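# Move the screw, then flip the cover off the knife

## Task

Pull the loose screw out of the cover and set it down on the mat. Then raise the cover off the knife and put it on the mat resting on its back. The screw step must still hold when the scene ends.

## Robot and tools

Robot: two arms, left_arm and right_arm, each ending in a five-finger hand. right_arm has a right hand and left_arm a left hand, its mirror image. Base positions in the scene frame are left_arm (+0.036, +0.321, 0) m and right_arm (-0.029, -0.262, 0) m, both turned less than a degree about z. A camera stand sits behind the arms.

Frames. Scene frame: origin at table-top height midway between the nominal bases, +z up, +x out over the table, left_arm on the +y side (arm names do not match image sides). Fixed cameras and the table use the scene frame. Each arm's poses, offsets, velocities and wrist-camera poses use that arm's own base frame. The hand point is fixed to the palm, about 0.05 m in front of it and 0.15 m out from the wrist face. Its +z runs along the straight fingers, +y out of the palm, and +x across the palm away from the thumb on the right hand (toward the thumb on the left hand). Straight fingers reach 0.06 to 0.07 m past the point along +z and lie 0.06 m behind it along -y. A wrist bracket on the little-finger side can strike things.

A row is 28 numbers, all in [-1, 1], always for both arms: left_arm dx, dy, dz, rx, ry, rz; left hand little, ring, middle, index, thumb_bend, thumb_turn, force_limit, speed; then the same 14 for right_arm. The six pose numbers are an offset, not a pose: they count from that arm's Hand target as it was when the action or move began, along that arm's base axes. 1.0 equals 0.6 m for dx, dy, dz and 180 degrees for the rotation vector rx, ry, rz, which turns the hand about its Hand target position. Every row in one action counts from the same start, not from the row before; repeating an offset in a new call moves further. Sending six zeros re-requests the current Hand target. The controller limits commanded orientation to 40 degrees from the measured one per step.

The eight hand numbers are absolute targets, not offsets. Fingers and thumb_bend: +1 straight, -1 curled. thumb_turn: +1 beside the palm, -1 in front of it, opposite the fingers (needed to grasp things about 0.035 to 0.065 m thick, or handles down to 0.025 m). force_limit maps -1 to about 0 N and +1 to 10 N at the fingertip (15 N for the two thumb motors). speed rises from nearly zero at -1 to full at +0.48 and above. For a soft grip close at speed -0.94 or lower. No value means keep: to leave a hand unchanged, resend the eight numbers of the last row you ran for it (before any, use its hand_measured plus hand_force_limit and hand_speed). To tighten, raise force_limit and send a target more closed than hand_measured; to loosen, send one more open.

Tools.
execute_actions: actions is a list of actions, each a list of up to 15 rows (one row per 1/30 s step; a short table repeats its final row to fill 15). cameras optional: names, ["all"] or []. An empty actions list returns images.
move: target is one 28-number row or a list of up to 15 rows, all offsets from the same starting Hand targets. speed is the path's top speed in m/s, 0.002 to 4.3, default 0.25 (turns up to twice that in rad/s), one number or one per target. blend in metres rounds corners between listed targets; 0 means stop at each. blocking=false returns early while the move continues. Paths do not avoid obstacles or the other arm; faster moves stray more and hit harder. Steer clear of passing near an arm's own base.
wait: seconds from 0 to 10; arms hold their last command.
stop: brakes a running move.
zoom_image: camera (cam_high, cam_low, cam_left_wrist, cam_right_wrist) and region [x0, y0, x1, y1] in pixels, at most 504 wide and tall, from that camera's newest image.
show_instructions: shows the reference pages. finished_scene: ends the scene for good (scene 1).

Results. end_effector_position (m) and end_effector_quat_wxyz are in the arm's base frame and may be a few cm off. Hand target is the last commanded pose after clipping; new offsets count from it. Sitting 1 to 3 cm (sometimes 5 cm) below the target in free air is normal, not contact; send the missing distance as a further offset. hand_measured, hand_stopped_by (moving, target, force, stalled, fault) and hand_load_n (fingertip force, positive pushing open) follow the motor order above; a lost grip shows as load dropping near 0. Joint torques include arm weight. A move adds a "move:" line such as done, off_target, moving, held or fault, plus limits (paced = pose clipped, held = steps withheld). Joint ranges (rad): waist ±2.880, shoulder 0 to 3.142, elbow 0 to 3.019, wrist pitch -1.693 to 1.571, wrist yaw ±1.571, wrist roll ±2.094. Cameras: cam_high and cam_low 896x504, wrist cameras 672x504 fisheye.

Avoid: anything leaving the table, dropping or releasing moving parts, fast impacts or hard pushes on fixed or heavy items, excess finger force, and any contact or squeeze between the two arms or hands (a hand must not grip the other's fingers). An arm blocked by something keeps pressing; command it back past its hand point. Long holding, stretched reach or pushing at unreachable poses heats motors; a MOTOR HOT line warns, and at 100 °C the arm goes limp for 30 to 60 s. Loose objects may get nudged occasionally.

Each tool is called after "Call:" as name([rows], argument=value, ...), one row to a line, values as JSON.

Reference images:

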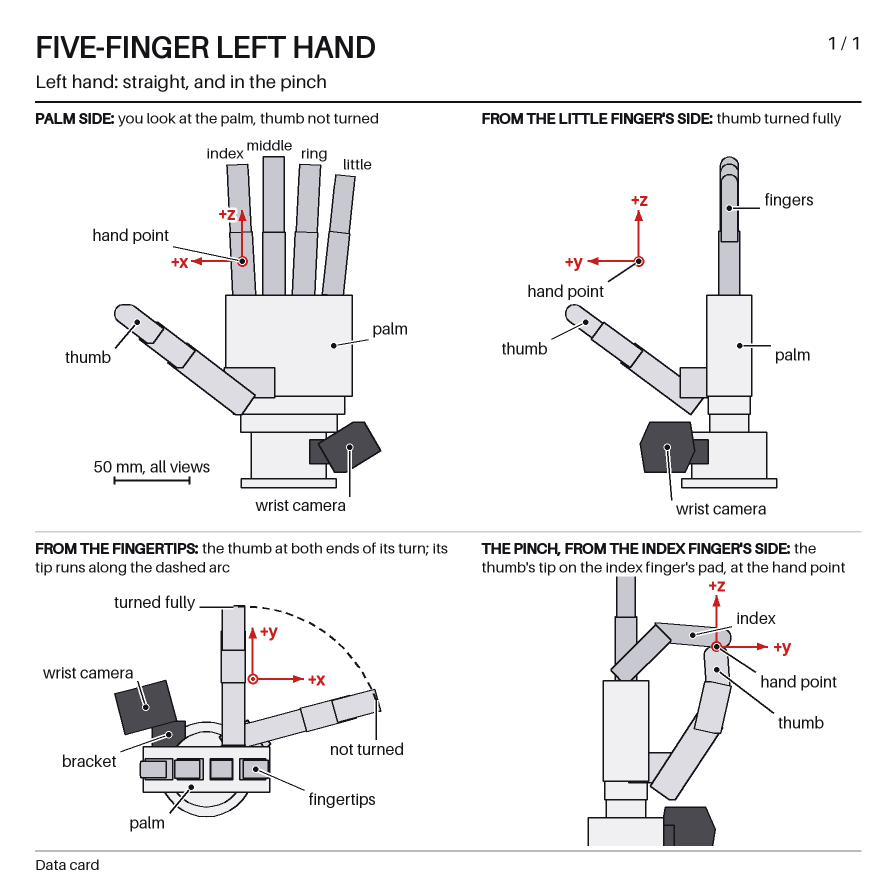

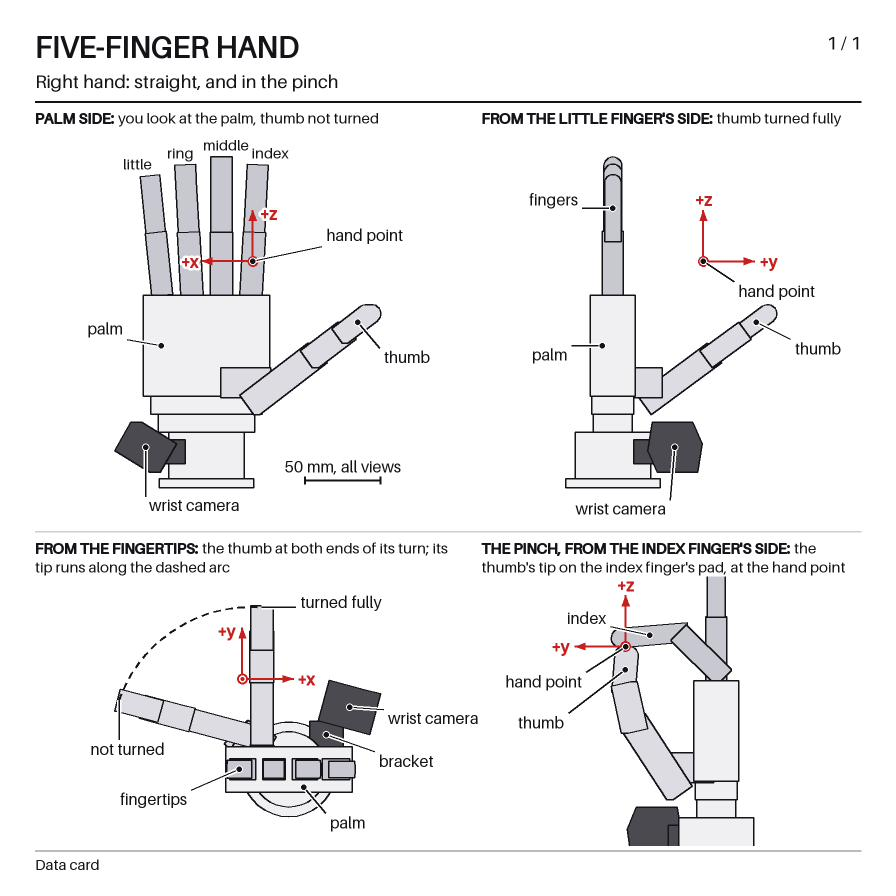

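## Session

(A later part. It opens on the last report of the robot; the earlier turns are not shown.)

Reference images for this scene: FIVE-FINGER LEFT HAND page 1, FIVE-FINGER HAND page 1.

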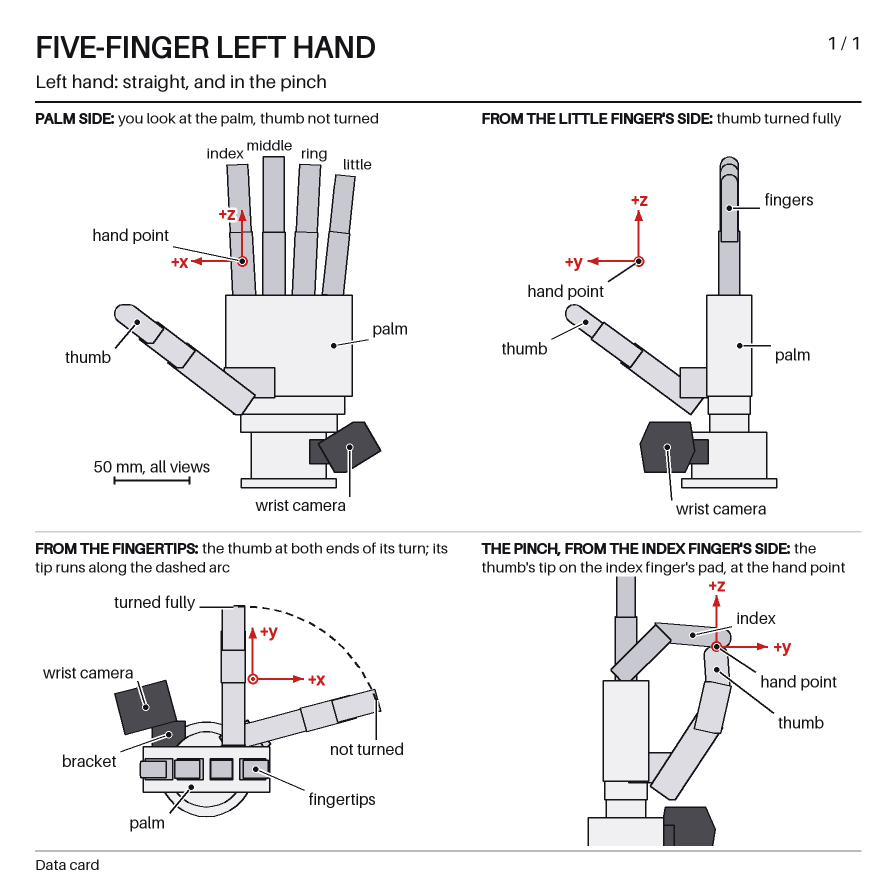

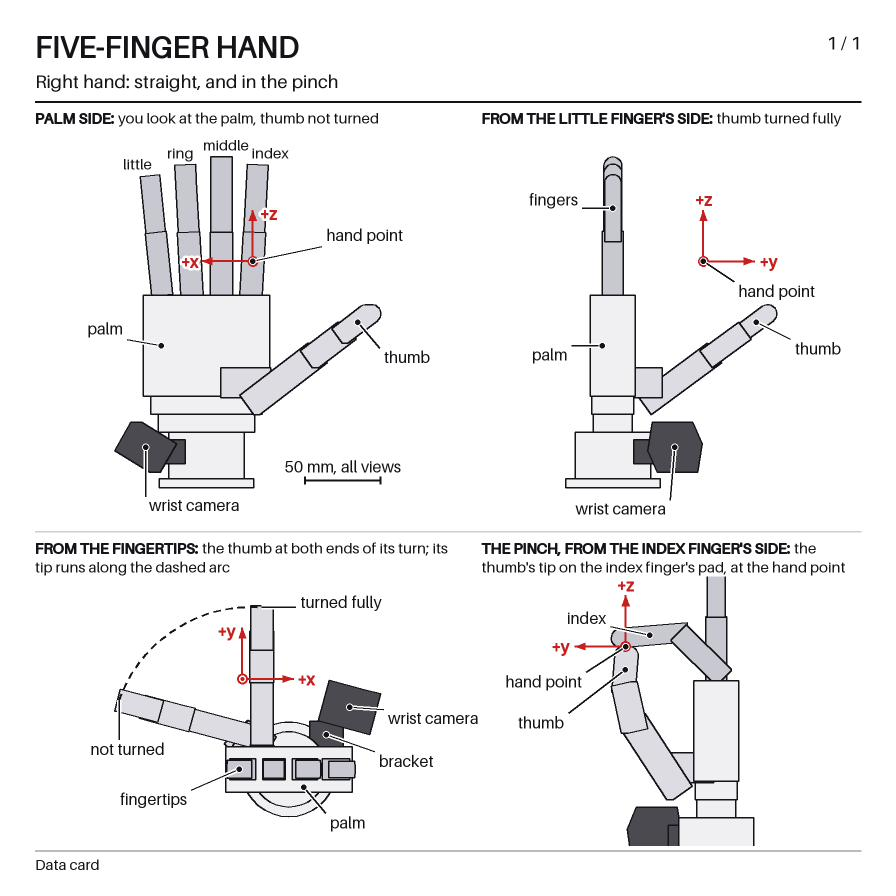

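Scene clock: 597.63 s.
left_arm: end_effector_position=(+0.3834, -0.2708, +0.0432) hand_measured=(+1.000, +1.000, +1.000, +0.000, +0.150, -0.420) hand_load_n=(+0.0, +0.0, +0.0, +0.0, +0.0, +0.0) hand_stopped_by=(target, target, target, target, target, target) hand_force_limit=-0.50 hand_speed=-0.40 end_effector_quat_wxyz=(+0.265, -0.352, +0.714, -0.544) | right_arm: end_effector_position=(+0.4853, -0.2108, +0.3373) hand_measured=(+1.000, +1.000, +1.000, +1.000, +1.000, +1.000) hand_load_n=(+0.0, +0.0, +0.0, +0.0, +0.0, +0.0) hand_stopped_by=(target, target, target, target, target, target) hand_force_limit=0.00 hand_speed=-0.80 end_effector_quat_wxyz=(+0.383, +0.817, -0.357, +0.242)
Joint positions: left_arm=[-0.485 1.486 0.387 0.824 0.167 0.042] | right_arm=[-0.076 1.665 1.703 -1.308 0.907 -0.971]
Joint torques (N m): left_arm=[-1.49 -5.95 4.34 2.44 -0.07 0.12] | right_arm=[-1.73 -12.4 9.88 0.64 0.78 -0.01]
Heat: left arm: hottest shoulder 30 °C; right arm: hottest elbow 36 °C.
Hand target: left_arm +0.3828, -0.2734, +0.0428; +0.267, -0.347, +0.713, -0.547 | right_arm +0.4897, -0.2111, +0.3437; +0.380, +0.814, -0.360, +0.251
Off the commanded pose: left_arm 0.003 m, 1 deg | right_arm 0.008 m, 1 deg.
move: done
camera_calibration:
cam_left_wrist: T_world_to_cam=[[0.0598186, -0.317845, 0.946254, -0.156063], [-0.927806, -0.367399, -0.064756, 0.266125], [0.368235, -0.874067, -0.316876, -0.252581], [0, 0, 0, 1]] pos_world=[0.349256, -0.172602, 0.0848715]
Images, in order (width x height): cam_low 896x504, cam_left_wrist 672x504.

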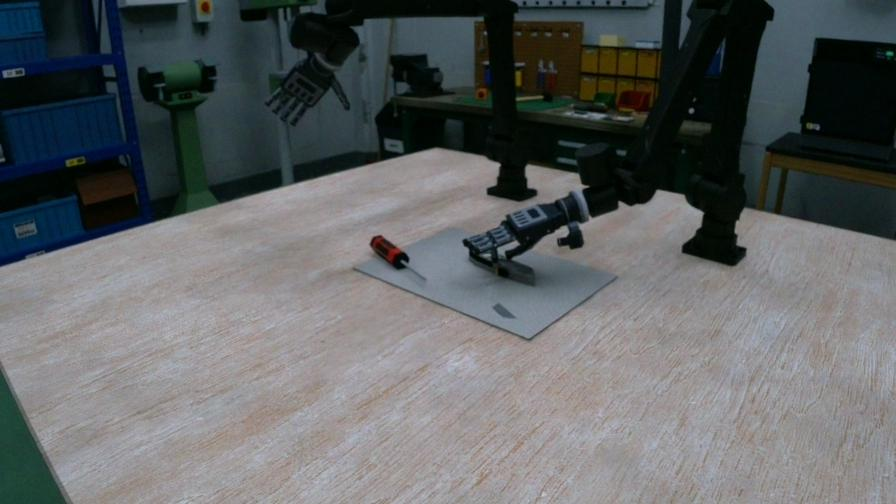

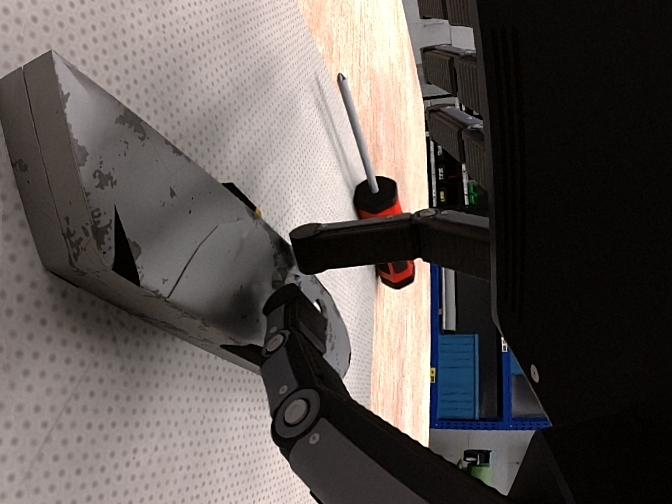

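Call:
move(target=[0, 0, 0, 0, 0, -0.003, 1, 1, 1, 0.0, 0.15, -0.42, -0.5, -0.4, 0, 0, 0, 0, 0, 0, 1, 1, 1, 1, 1, 1, 0, -0.8], speed=0.03, cameras=["cam_left_wrist", "cam_low"])

Call:
zoom_image(camera="cam_left_wrist", region=[230, 210, 350, 320])

Scene clock: 612.17 s.
left_arm: end_effector_position=(+0.3821, -0.2721, +0.0431) hand_measured=(+1.000, +1.000, +1.000, +0.000, +0.150, -0.420) hand_load_n=(+0.0, +0.0, +0.0, +0.0, +0.0, +0.0) hand_stopped_by=(target, target, target, target, target, target) hand_force_limit=-0.50 hand_speed=-0.40 end_effector_quat_wxyz=(+0.262, -0.350, +0.715, -0.546) | right_arm: end_effector_position=(+0.4853, -0.2108, +0.3373) hand_measured=(+1.000, +1.000, +1.000, +1.000, +1.000, +1.000) hand_load_n=(+0.0, +0.0, +0.0, +0.0, +0.0, +0.0) hand_stopped_by=(target, target, target, target, target, target) hand_force_limit=0.00 hand_speed=-0.80 end_effector_quat_wxyz=(+0.383, +0.817, -0.357, +0.242)
Joint positions: left_arm=[-0.485 1.487 0.387 0.825 0.177 0.042] | right_arm=[-0.076 1.665 1.703 -1.308 0.907 -0.971]
Joint torques (N m): left_arm=[-1.14 -5.95 4.45 2.33 0.12 0.16] | right_arm=[-1.73 -12.22 9.88 0.64 0.77 -0.01]
Heat: left arm: hottest shoulder 30 °C; right arm: hottest elbow 36 °C.
Hand target: left_arm +0.3829, -0.2734, +0.0430; +0.265, -0.344, +0.714, -0.549 | right_arm +0.4897, -0.2111, +0.3437; +0.380, +0.814, -0.360, +0.251
Off the commanded pose: left_arm 0.002 m, 1 deg | right_arm 0.008 m, 1 deg.
move: done
camera_calibration:
cam_left_wrist: T_world_to_cam=[[0.0583842, -0.3164, 0.946828, -0.155342], [-0.931211, -0.35907, -0.0625686, 0.267832], [0.359774, -0.878043, -0.315599, -0.251154], [0, 0, 0, 1]] pos_world=[0.348836, -0.173503, 0.0845759]
Images, in order (width x height): cam_low 896x504, cam_left_wrist 672x504.

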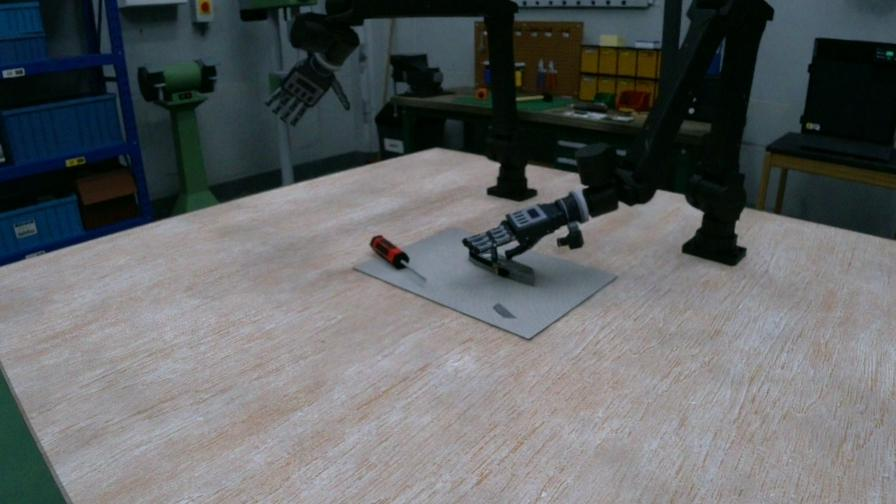

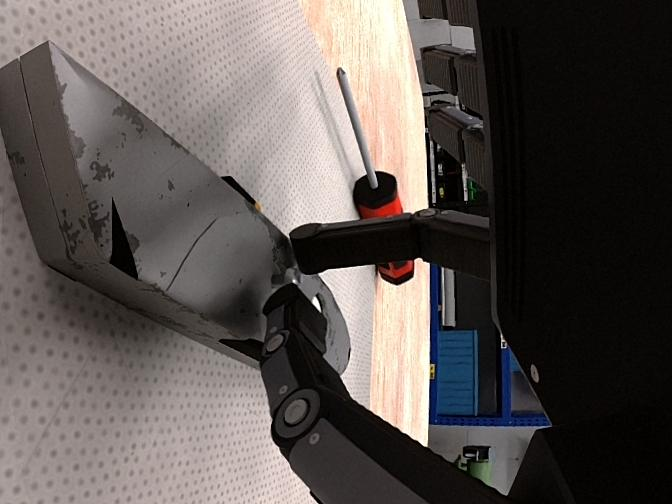

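Scaled by 4.200 from the camera's 672x504 image, which has a finer 960x720 frame.

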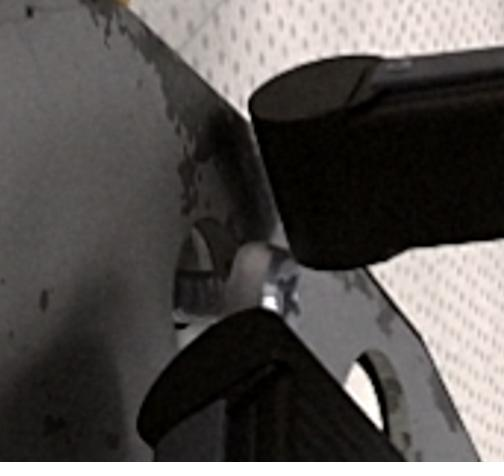

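Call:
move(target=[0, 0, -0.004, 0, 0, 0, 1, 1, 1, 0.0, 0.15, -0.42, -0.5, -0.4, 0, 0, 0, 0, 0, 0, 1, 1, 1, 1, 1, 1, 0, -0.8], speed=0.03, cameras=["cam_left_wrist"])

Call:
zoom_image(camera="cam_left_wrist", region=[230, 210, 350, 320])

Scene clock: 615.90 s.
left_arm: end_effector_position=(+0.3824, -0.2724, +0.0410) hand_measured=(+1.000, +1.000, +1.000, +0.000, +0.150, -0.420) hand_load_n=(+0.0, +0.0, +0.0, +0.0, +0.0, +0.0) hand_stopped_by=(target, target, target, target, target, target) hand_force_limit=-0.50 hand_speed=-0.40 end_effector_quat_wxyz=(+0.261, -0.350, +0.715, -0.546) | right_arm: end_effector_position=(+0.4853, -0.2108, +0.3373) hand_measured=(+1.000, +1.000, +1.000, +1.000, +1.000, +1.000) hand_load_n=(+0.0, +0.0, +0.0, +0.0, +0.0, +0.0) hand_stopped_by=(target, target, target, target, target, target) hand_force_limit=0.00 hand_speed=-0.80 end_effector_quat_wxyz=(+0.383, +0.817, -0.357, +0.242)
Joint positions: left_arm=[-0.485 1.497 0.387 0.835 0.177 0.042] | right_arm=[-0.076 1.665 1.703 -1.308 0.907 -0.971]
Joint torques (N m): left_arm=[-1.08 -5.77 4.3 2.39 0.09 0.16] | right_arm=[-1.67 -12.34 9.88 0.62 0.77 -0.02]
Heat: left arm: hottest shoulder 30 °C; right arm: hottest elbow 36 °C.
Hand target: left_arm +0.3828, -0.2734, +0.0405; +0.265, -0.344, +0.714, -0.549 | right_arm +0.4897, -0.2111, +0.3437; +0.380, +0.814, -0.360, +0.251
Off the commanded pose: left_arm 0.001 m, 1 deg | right_arm 0.008 m, 1 deg.
move: done
camera_calibration:
cam_left_wrist: T_world_to_cam=[[0.0583298, -0.31638, 0.946837, -0.153356], [-0.931373, -0.358667, -0.0624694, 0.268077], [0.359363, -0.878215, -0.315589, -0.252142], [0, 0, 0, 1]] pos_world=[0.349235, -0.173803, 0.082376]
Images, in order (width x height): cam_left_wrist 672x504.

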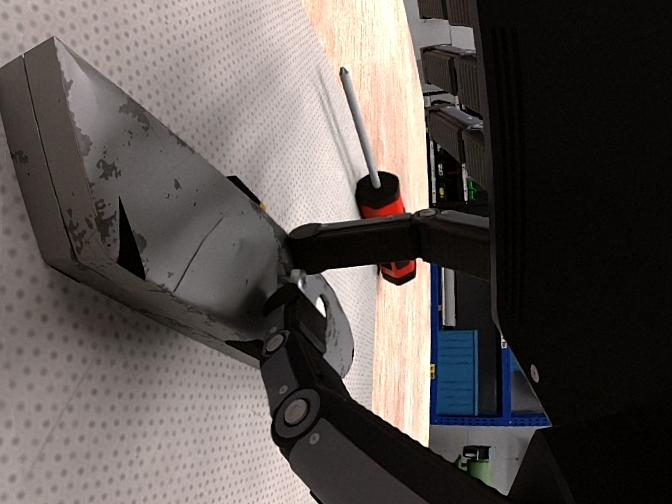

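Scaled by 4.200 from the camera's 672x504 image, which has a finer 960x720 frame.

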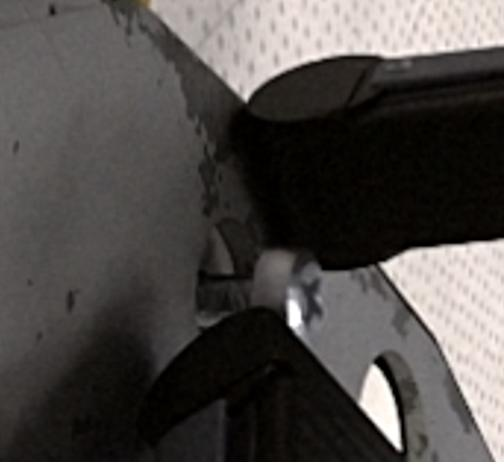

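Call:
execute_actions([
  [[0,0,0,0,0,0,1,1,1,-0.25,0.15,-0.42,-0.6,-0.94,0,0,0,0,0,0,1,1,1,1,1,1,0,-0.8]],
], cameras=["cam_left_wrist", "cam_low"])

Call:
zoom_image(camera="cam_left_wrist", region=[230, 210, 350, 320])

Call:
zoom_image(camera="cam_low", region=[480, 235, 530, 275])

Scene clock: 619.90 s.
left_arm: end_effector_position=(+0.3831, -0.2729, +0.0427) hand_measured=(+1.000, +1.000, +1.000, -0.112, +0.150, -0.420) hand_load_n=(+0.0, +0.0, +0.0, +1.5, +0.0, +0.0) hand_stopped_by=(target, target, target, force, target, target) hand_force_limit=-0.60 hand_speed=-0.94 end_effector_quat_wxyz=(+0.263, -0.348, +0.714, -0.548) | right_arm: end_effector_position=(+0.4853, -0.2108, +0.3373) hand_measured=(+1.000, +1.000, +1.000, +1.000, +1.000, +1.000) hand_load_n=(+0.0, +0.0, +0.0, +0.0, +0.0, +0.0) hand_stopped_by=(target, target, target, target, target, target) hand_force_limit=0.00 hand_speed=-0.80 end_effector_quat_wxyz=(+0.383, +0.817, -0.357, +0.242)
Joint positions: left_arm=[-0.485 1.497 0.387 0.842 0.178 0.042] | right_arm=[-0.076 1.665 1.703 -1.308 0.907 -0.971]
Joint torques (N m): left_arm=[-1.03 -6.01 4.46 2.1 0.07 0.16] | right_arm=[-1.73 -12.28 9.84 0.62 0.78 -0.02]
Heat: left arm: hottest shoulder 30 °C; right arm: hottest elbow 36 °C.
Hand target: left_arm +0.3828, -0.2735, +0.0406; +0.265, -0.344, +0.714, -0.549 | right_arm +0.4897, -0.2111, +0.3437; +0.380, +0.814, -0.360, +0.251
Off the commanded pose: left_arm 0.002 m, 1 deg | right_arm 0.008 m, 1 deg.
camera_calibration:
cam_left_wrist: T_world_to_cam=[[0.0520766, -0.313068, 0.948302, -0.151982], [-0.931213, -0.358241, -0.06713, 0.268922], [0.360737, -0.879575, -0.310189, -0.253379], [0, 0, 0, 1]] pos_world=[0.349742, -0.174107, 0.0835821]
Images, in order (width x height): cam_low 896x504, cam_left_wrist 672x504.

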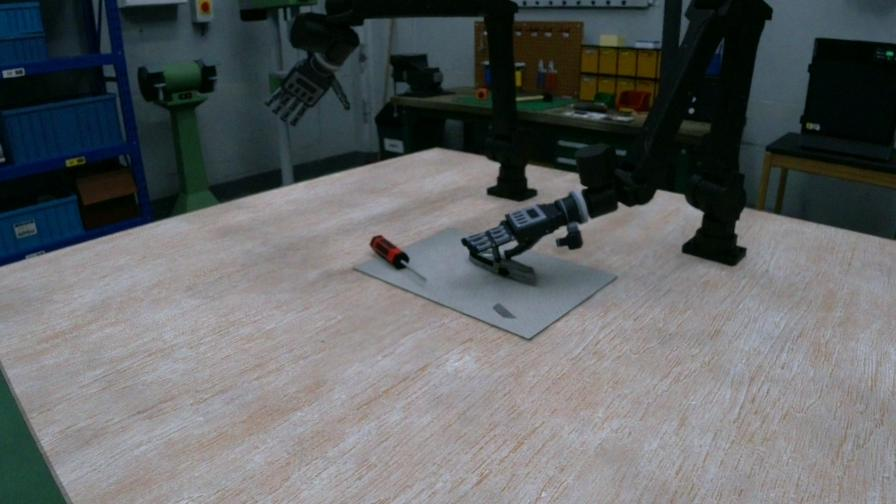

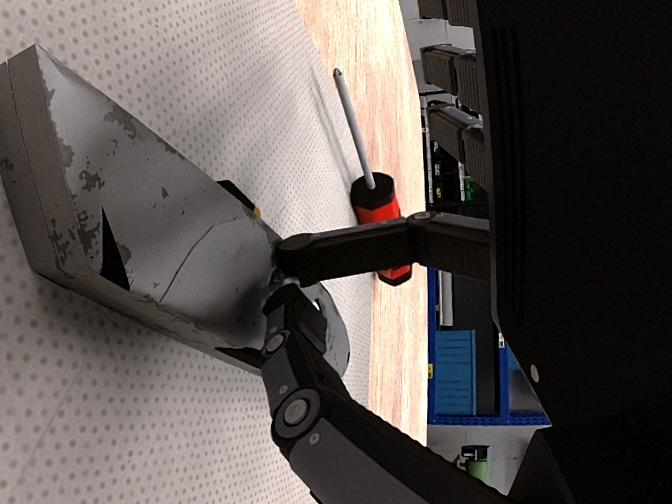

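Scaled by 4.200 from the camera's 672x504 image, which has a finer 960x720 frame.

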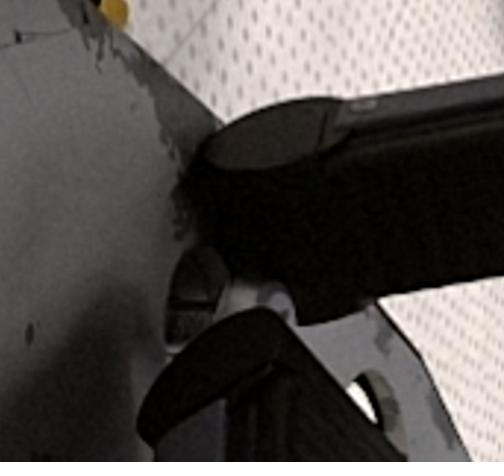

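Scaled by 10.080 from the camera's 896x504 image, which has a finer 1280x720 frame.

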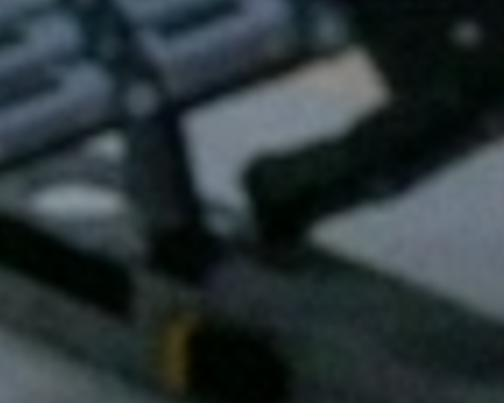

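Call:
move(target=[0, 0, 0.006, 0, 0, 0, 1, 1, 1, 0.0, 0.15, -0.42, -0.6, -0.6, 0, 0, 0, 0, 0, 0, 1, 1, 1, 1, 1, 1, 0, -0.8], speed=0.03, cameras=["cam_left_wrist", "cam_low"])

Call:
zoom_image(camera="cam_left_wrist", region=[230, 210, 350, 320])

Call:
zoom_image(camera="cam_low", region=[480, 235, 530, 275])

Scene clock: 627.00 s.
left_arm: end_effector_position=(+0.3822, -0.2724, +0.0418) hand_measured=(+1.000, +1.000, +1.000, +0.000, +0.150, -0.420) hand_load_n=(+0.0, +0.0, +0.0, +0.0, +0.0, +0.0) hand_stopped_by=(target, target, target, target, target, target) hand_force_limit=-0.60 hand_speed=-0.60 end_effector_quat_wxyz=(+0.262, -0.348, +0.714, -0.547) | right_arm: end_effector_position=(+0.4853, -0.2108, +0.3373) hand_measured=(+1.000, +1.000, +1.000, +1.000, +1.000, +1.000) hand_load_n=(+0.0, +0.0, +0.0, +0.0, +0.0, +0.0) hand_stopped_by=(target, target, target, target, target, target) hand_force_limit=0.00 hand_speed=-0.80 end_effector_quat_wxyz=(+0.383, +0.817, -0.357, +0.242)
Joint positions: left_arm=[-0.485 1.497 0.385 0.842 0.178 0.042] | right_arm=[-0.076 1.665 1.703 -1.308 0.907 -0.971]
Joint torques (N m): left_arm=[-1.08 -7.24 4.56 1.48 0.07 0.16] | right_arm=[-1.61 -12.22 9.89 0.64 0.77 -0.03]
Heat: left arm: hottest shoulder 30 °C; right arm: hottest elbow 36 °C.
Hand target: left_arm +0.3829, -0.2735, +0.0443; +0.265, -0.344, +0.714, -0.549 | right_arm +0.4897, -0.2111, +0.3437; +0.380, +0.814, -0.360, +0.251
Off the commanded pose: left_arm 0.003 m, 1 deg | right_arm 0.008 m, 1 deg.
move: done
camera_calibration:
cam_left_wrist: T_world_to_cam=[[0.0540427, -0.313992, 0.947886, -0.151861], [-0.931341, -0.358199, -0.0655558, 0.268094], [0.360116, -0.879262, -0.311792, -0.252546], [0, 0, 0, 1]] pos_world=[0.348839, -0.173706, 0.0827805]
Images, in order (width x height): cam_low 896x504, cam_left_wrist 672x504.

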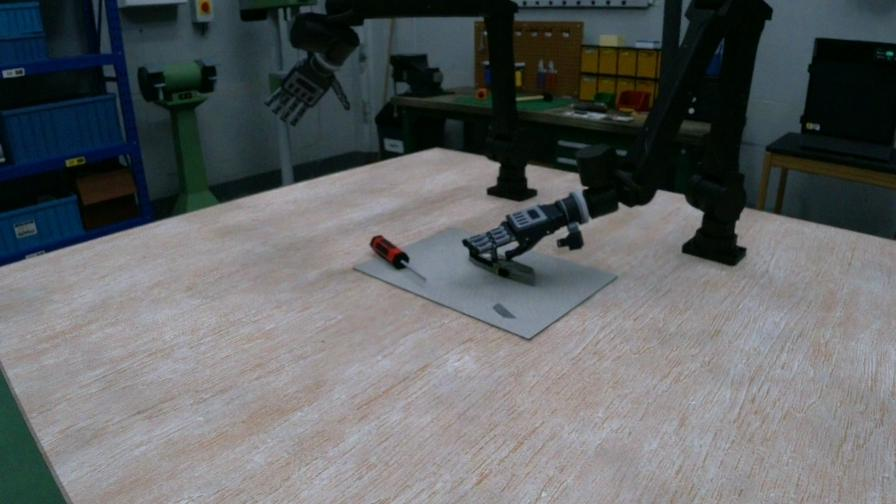

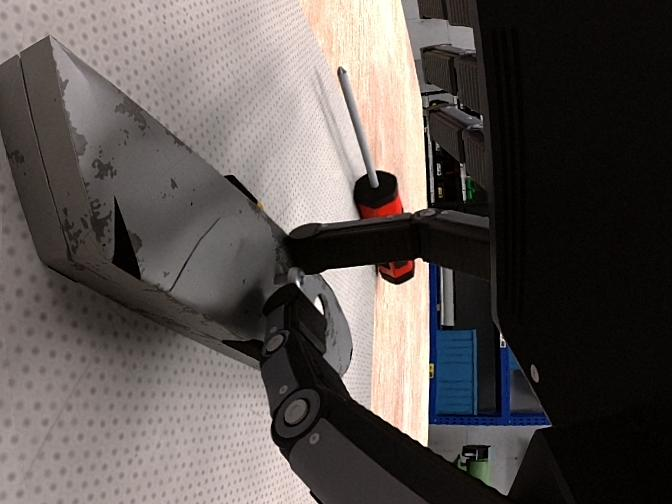

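Scaled by 4.200 from the camera's 672x504 image, which has a finer 960x720 frame.

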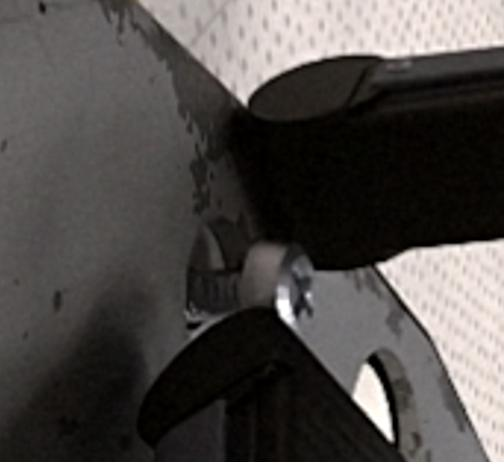

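Scaled by 10.080 from the camera's 896x504 image, which has a finer 1280x720 frame.

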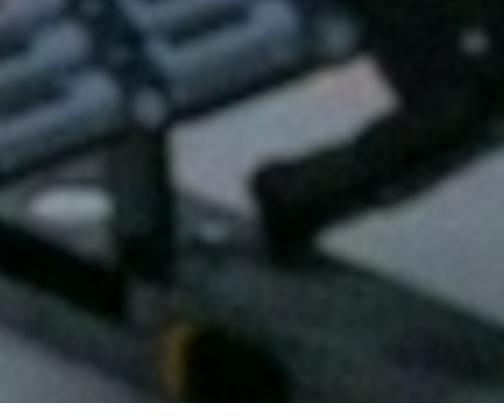

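Call:
move(target=[0, 0, 0.005, 0, 0, 0, 1, 1, 1, 0.0, 0.15, -0.42, -0.6, -0.6, 0, 0, 0, 0, 0, 0, 1, 1, 1, 1, 1, 1, 0, -0.8], speed=0.03, cameras=["cam_left_wrist", "cam_low"])

Call:
zoom_image(camera="cam_left_wrist", region=[230, 210, 350, 320])

Scene clock: 631.53 s.
left_arm: end_effector_position=(+0.3818, -0.2722, +0.0412) hand_measured=(+1.000, +1.000, +1.000, +0.000, +0.150, -0.420) hand_load_n=(+0.0, +0.0, +0.0, +0.0, +0.0, +0.0) hand_stopped_by=(target, target, target, target, target, target) hand_force_limit=-0.60 hand_speed=-0.60 end_effector_quat_wxyz=(+0.262, -0.349, +0.715, -0.547) | right_arm: end_effector_position=(+0.4853, -0.2108, +0.3373) hand_measured=(+1.000, +1.000, +1.000, +1.000, +1.000, +1.000) hand_load_n=(+0.0, +0.0, +0.0, +0.0, +0.0, +0.0) hand_stopped_by=(target, target, target, target, target, target) hand_force_limit=0.00 hand_speed=-0.80 end_effector_quat_wxyz=(+0.383, +0.817, -0.357, +0.242)
Joint positions: left_arm=[-0.485 1.497 0.385 0.839 0.178 0.042] | right_arm=[-0.076 1.665 1.703 -1.308 0.907 -0.971]
Joint torques (N m): left_arm=[-1.03 -7.71 4.68 1.01 0.07 0.16] | right_arm=[-1.61 -12.34 9.85 0.64 0.77 -0.02]
Heat: left arm: hottest shoulder 30 °C; right arm: hottest elbow 36 °C.
Hand target: left_arm +0.3829, -0.2735, +0.0472; +0.265, -0.344, +0.714, -0.549 | right_arm +0.4897, -0.2111, +0.3437; +0.380, +0.814, -0.360, +0.251
Off the commanded pose: left_arm 0.006 m, 1 deg | right_arm 0.008 m, 1 deg.
move: done
camera_calibration:
cam_left_wrist: T_world_to_cam=[[0.0566064, -0.315406, 0.947267, -0.152588], [-0.931516, -0.358102, -0.0635703, 0.267871], [0.359269, -0.878796, -0.314077, -0.251825], [0, 0, 0, 1]] pos_world=[0.348636, -0.173504, 0.0824779]
Images, in order (width x height): cam_low 896x504, cam_left_wrist 672x504.

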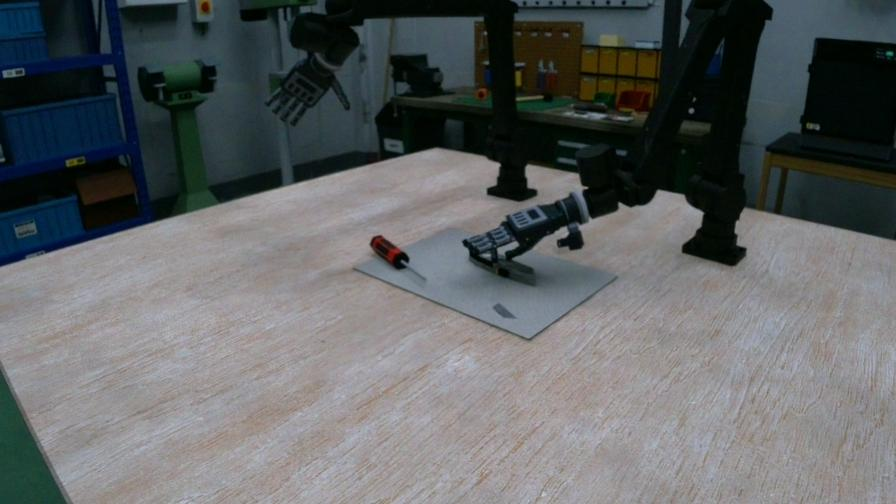

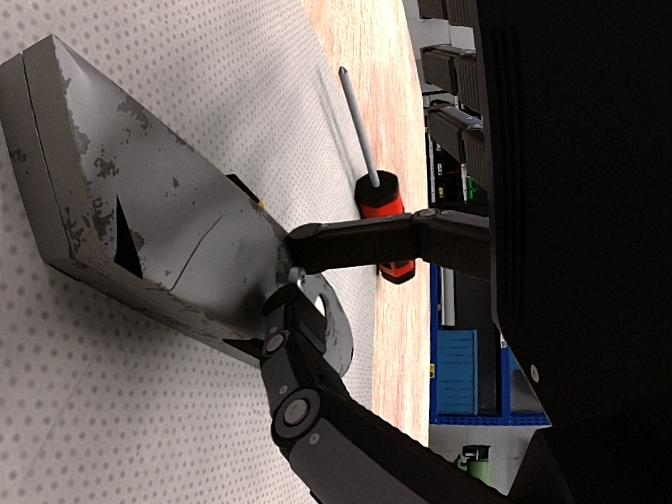

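Scaled by 4.200 from the camera's 672x504 image, which has a finer 960x720 frame.

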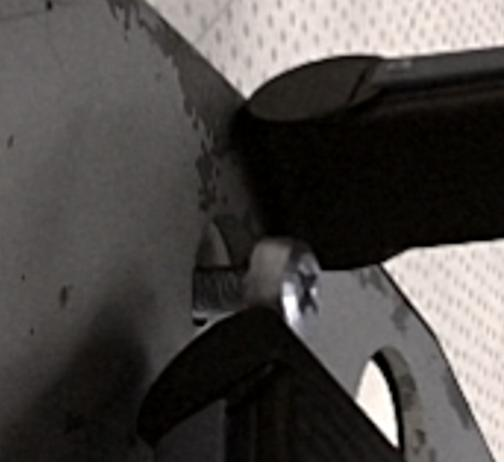

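Call:
move(target=[0, 0, 0, -0.0030, -0.0038, 0, 1, 1, 1, 0.0, 0.15, -0.42, -0.6, -0.6, 0, 0, 0, 0, 0, 0, 1, 1, 1, 1, 1, 1, 0, -0.8], speed=0.03, cameras=["cam_left_wrist", "cam_low"])

Call:
zoom_image(camera="cam_left_wrist", region=[230, 210, 350, 320])

Scene clock: 641.57 s.
left_arm: end_effector_position=(+0.3818, -0.2723, +0.0412) hand_measured=(+1.000, +1.000, +1.000, +0.000, +0.150, -0.420) hand_load_n=(+0.0, +0.0, +0.0, +0.5, +0.0, +0.0) hand_stopped_by=(target, target, target, target, target, target) hand_force_limit=-0.60 hand_speed=-0.60 end_effector_quat_wxyz=(+0.262, -0.349, +0.715, -0.547) | right_arm: end_effector_position=(+0.4853, -0.2108, +0.3373) hand_measured=(+1.000, +1.000, +1.000, +1.000, +1.000, +1.000) hand_load_n=(+0.0, +0.0, +0.0, +0.0, +0.0, +0.0) hand_stopped_by=(target, target, target, target, target, target) hand_force_limit=0.00 hand_speed=-0.80 end_effector_quat_wxyz=(+0.383, +0.817, -0.357, +0.242)
Joint positions: left_arm=[-0.485 1.497 0.385 0.839 0.179 0.042] | right_arm=[-0.076 1.665 1.703 -1.308 0.907 -0.971]
Joint torques (N m): left_arm=[-0.97 -7.24 4.22 2.33 0.12 0.14] | right_arm=[-1.67 -12.16 9.85 0.64 0.77 -0.02]
Heat: left arm: hottest shoulder 31 °C; right arm: hottest elbow 36 °C.
Hand target: left_arm +0.3829, -0.2735, +0.0472; +0.267, -0.342, +0.710, -0.554 | right_arm +0.4897, -0.2111, +0.3437; +0.380, +0.814, -0.360, +0.251
Off the commanded pose: left_arm 0.006 m, 1 deg | right_arm 0.008 m, 1 deg.
move: done
camera_calibration:
cam_left_wrist: T_world_to_cam=[[0.0565522, -0.31529, 0.947309, -0.152579], [-0.931673, -0.357715, -0.0634386, 0.267852], [0.358869, -0.878995, -0.313977, -0.25178], [0, 0, 0, 1]] pos_world=[0.348535, -0.173605, 0.0824782]
Images, in order (width x height): cam_low 896x504, cam_left_wrist 672x504.

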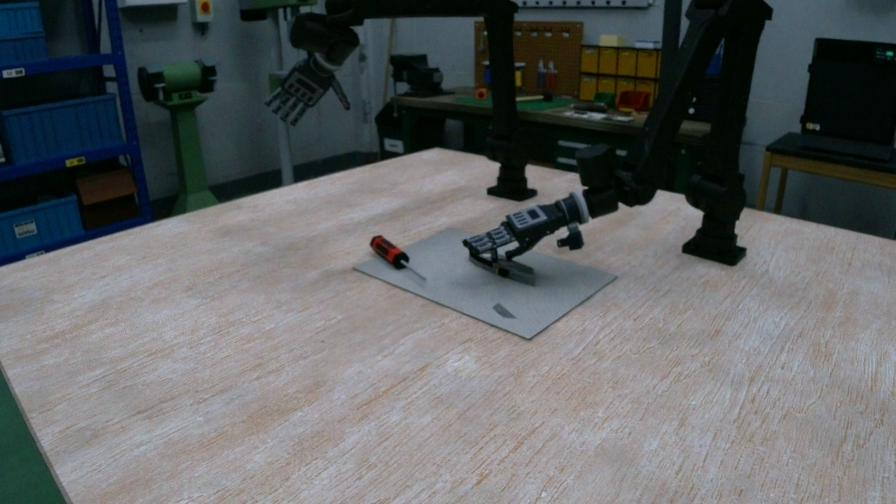

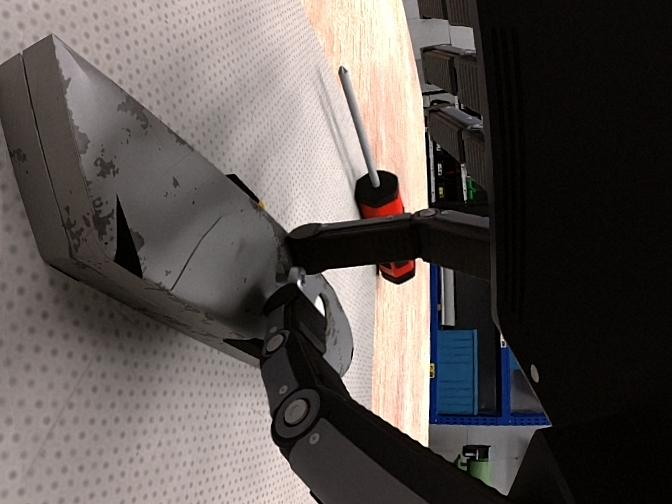

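Scaled by 4.200 from the camera's 672x504 image, which has a finer 960x720 frame.

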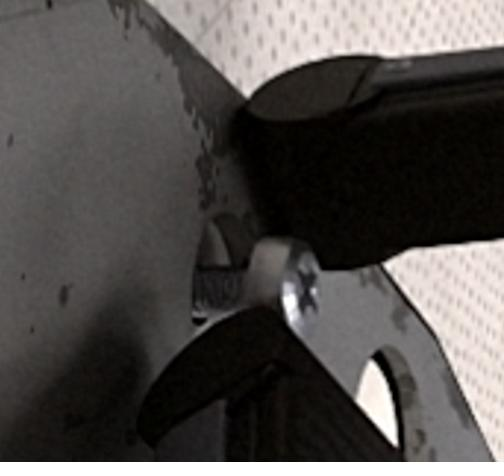

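Call:
move(target=[0, 0, 0, -0.0025, -0.0032, 0, 1, 1, 1, 0.0, 0.15, -0.42, -0.6, -0.6, 0, 0, 0, 0, 0, 0, 1, 1, 1, 1, 1, 1, 0, -0.8], speed=0.03, cameras=["cam_left_wrist"])

Call:
zoom_image(camera="cam_left_wrist", region=[230, 210, 350, 320])

Scene clock: 647.13 s.
left_arm: end_effector_position=(+0.3810, -0.2723, +0.0443) hand_measured=(+1.000, +1.000, +1.000, +0.000, +0.150, -0.420) hand_load_n=(+0.0, +0.0, +0.0, +0.0, +0.0, +0.0) hand_stopped_by=(target, target, target, target, target, target) hand_force_limit=-0.60 hand_speed=-0.60 end_effector_quat_wxyz=(+0.265, -0.345, +0.710, -0.553) | right_arm: end_effector_position=(+0.4853, -0.2108, +0.3373) hand_measured=(+1.000, +1.000, +1.000, +1.000, +1.000, +1.000) hand_load_n=(+0.0, +0.0, +0.0, +0.0, +0.0, +0.0) hand_stopped_by=(target, target, target, target, target, target) hand_force_limit=0.00 hand_speed=-0.80 end_effector_quat_wxyz=(+0.383, +0.817, -0.357, +0.242)
Joint positions: left_arm=[-0.485 1.497 0.376 0.867 0.18 0.042] | right_arm=[-0.076 1.665 1.703 -1.308 0.907 -0.971]
Joint torques (N m): left_arm=[-0.97 -6.3 4.41 2.35 0.1 0.12] | right_arm=[-2.02 -12.28 9.87 0.62 0.78 -0.02]
Heat: left arm: hottest shoulder 31 °C; right arm: hottest elbow 36 °C.
Hand target: left_arm +0.3829, -0.2735, +0.0471; +0.269, -0.340, +0.707, -0.559 | right_arm +0.4897, -0.2111, +0.3437; +0.380, +0.814, -0.360, +0.251
Off the commanded pose: left_arm 0.004 m, 1 deg | right_arm 0.008 m, 1 deg.
move: done
camera_calibration:
cam_left_wrist: T_world_to_cam=[[0.0397849, -0.306386, 0.951076, -0.14684], [-0.931145, -0.356652, -0.0759432, 0.268079], [0.362471, -0.882568, -0.299479, -0.253507], [0, 0, 0, 1]] pos_world=[0.347352, -0.173116, 0.0840946]
Images, in order (width x height): cam_left_wrist 672x504.

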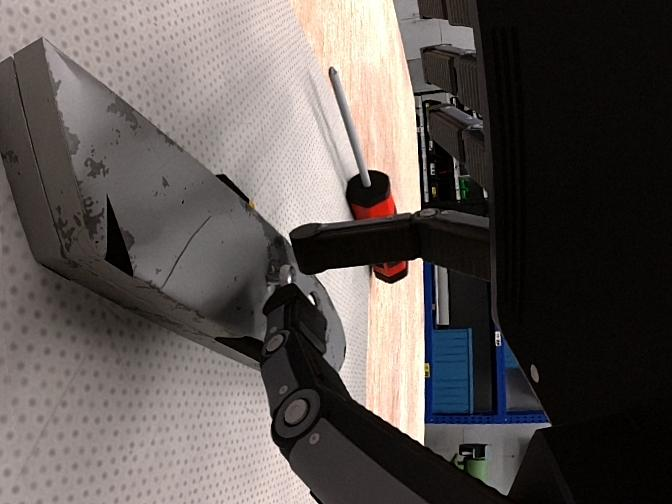

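Scaled by 4.200 from the camera's 672x504 image, which has a finer 960x720 frame.

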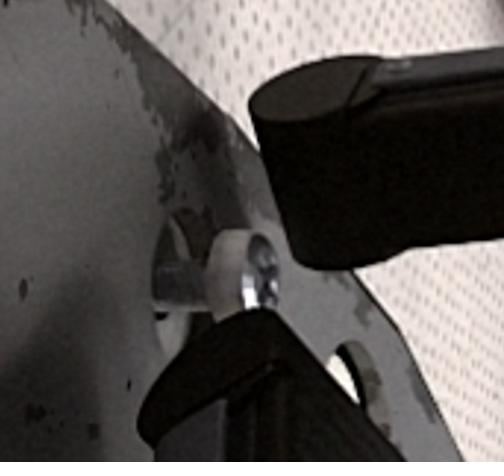

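Call:
move(target=[0, 0, 0, 0.0036, 0.0046, 0, 1, 1, 1, 0.0, 0.15, -0.42, -0.6, -0.6, 0, 0, 0, 0, 0, 0, 1, 1, 1, 1, 1, 1, 0, -0.8], speed=0.03, cameras=["cam_left_wrist"])

Call:
zoom_image(camera="cam_left_wrist", region=[230, 210, 350, 320])

Scene clock: 655.87 s.
left_arm: end_effector_position=(+0.3802, -0.2718, +0.0426) hand_measured=(+1.000, +1.000, +1.000, +0.000, +0.150, -0.420) hand_load_n=(+0.0, +0.0, +0.0, +0.0, +0.0, +0.0) hand_stopped_by=(target, target, target, target, target, target) hand_force_limit=-0.60 hand_speed=-0.60 end_effector_quat_wxyz=(+0.264, -0.346, +0.712, -0.551) | right_arm: end_effector_position=(+0.4853, -0.2108, +0.3373) hand_measured=(+1.000, +1.000, +1.000, +1.000, +1.000, +1.000) hand_load_n=(+0.0, +0.0, +0.0, +0.5, +0.0, +0.0) hand_stopped_by=(target, target, target, target, target, target) hand_force_limit=0.00 hand_speed=-0.80 end_effector_quat_wxyz=(+0.383, +0.817, -0.357, +0.242)
Joint positions: left_arm=[-0.485 1.497 0.376 0.859 0.18 0.042] | right_arm=[-0.076 1.665 1.703 -1.308 0.907 -0.971]
Joint torques (N m): left_arm=[-1.03 -7.53 4.94 1.13 0.02 0.14] | right_arm=[-1.73 -12.22 9.91 0.64 0.77 -0.01]
Heat: left arm: hottest shoulder 31 °C; right arm: hottest elbow 36 °C.
Hand target: left_arm +0.3829, -0.2735, +0.0471; +0.266, -0.343, +0.712, -0.552 | right_arm +0.4897, -0.2111, +0.3437; +0.380, +0.814, -0.360, +0.251
Off the commanded pose: left_arm 0.006 m, 1 deg | right_arm 0.008 m, 1 deg.
move: done
camera_calibration:
cam_left_wrist: T_world_to_cam=[[0.0462415, -0.309767, 0.949687, -0.148283], [-0.93162, -0.35645, -0.0709045, 0.267312], [0.36048, -0.881469, -0.305068, -0.252036], [0, 0, 0, 1]] pos_world=[0.346744, -0.172812, 0.0828885]
Images, in order (width x height): cam_left_wrist 672x504.

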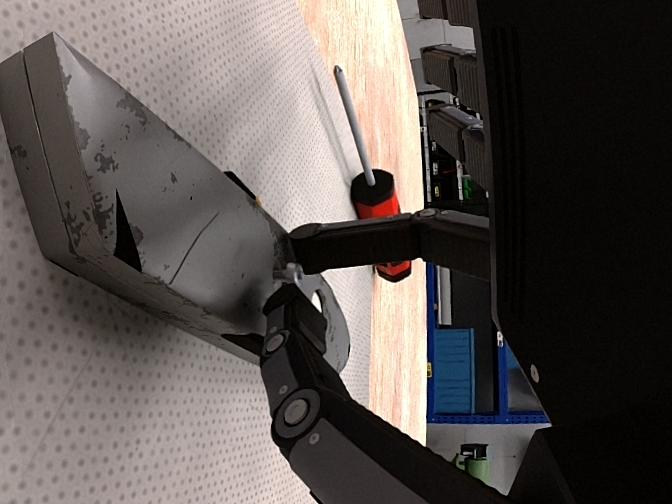

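Scaled by 4.200 from the camera's 672x504 image, which has a finer 960x720 frame.

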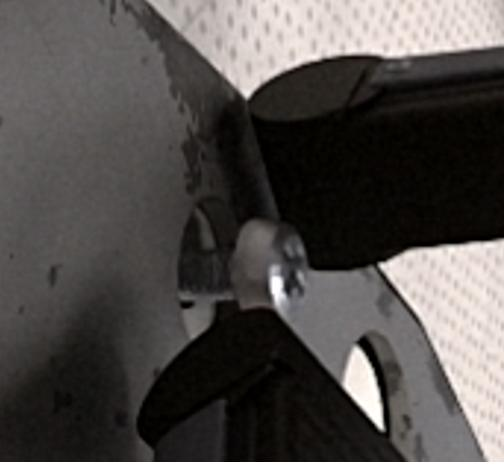

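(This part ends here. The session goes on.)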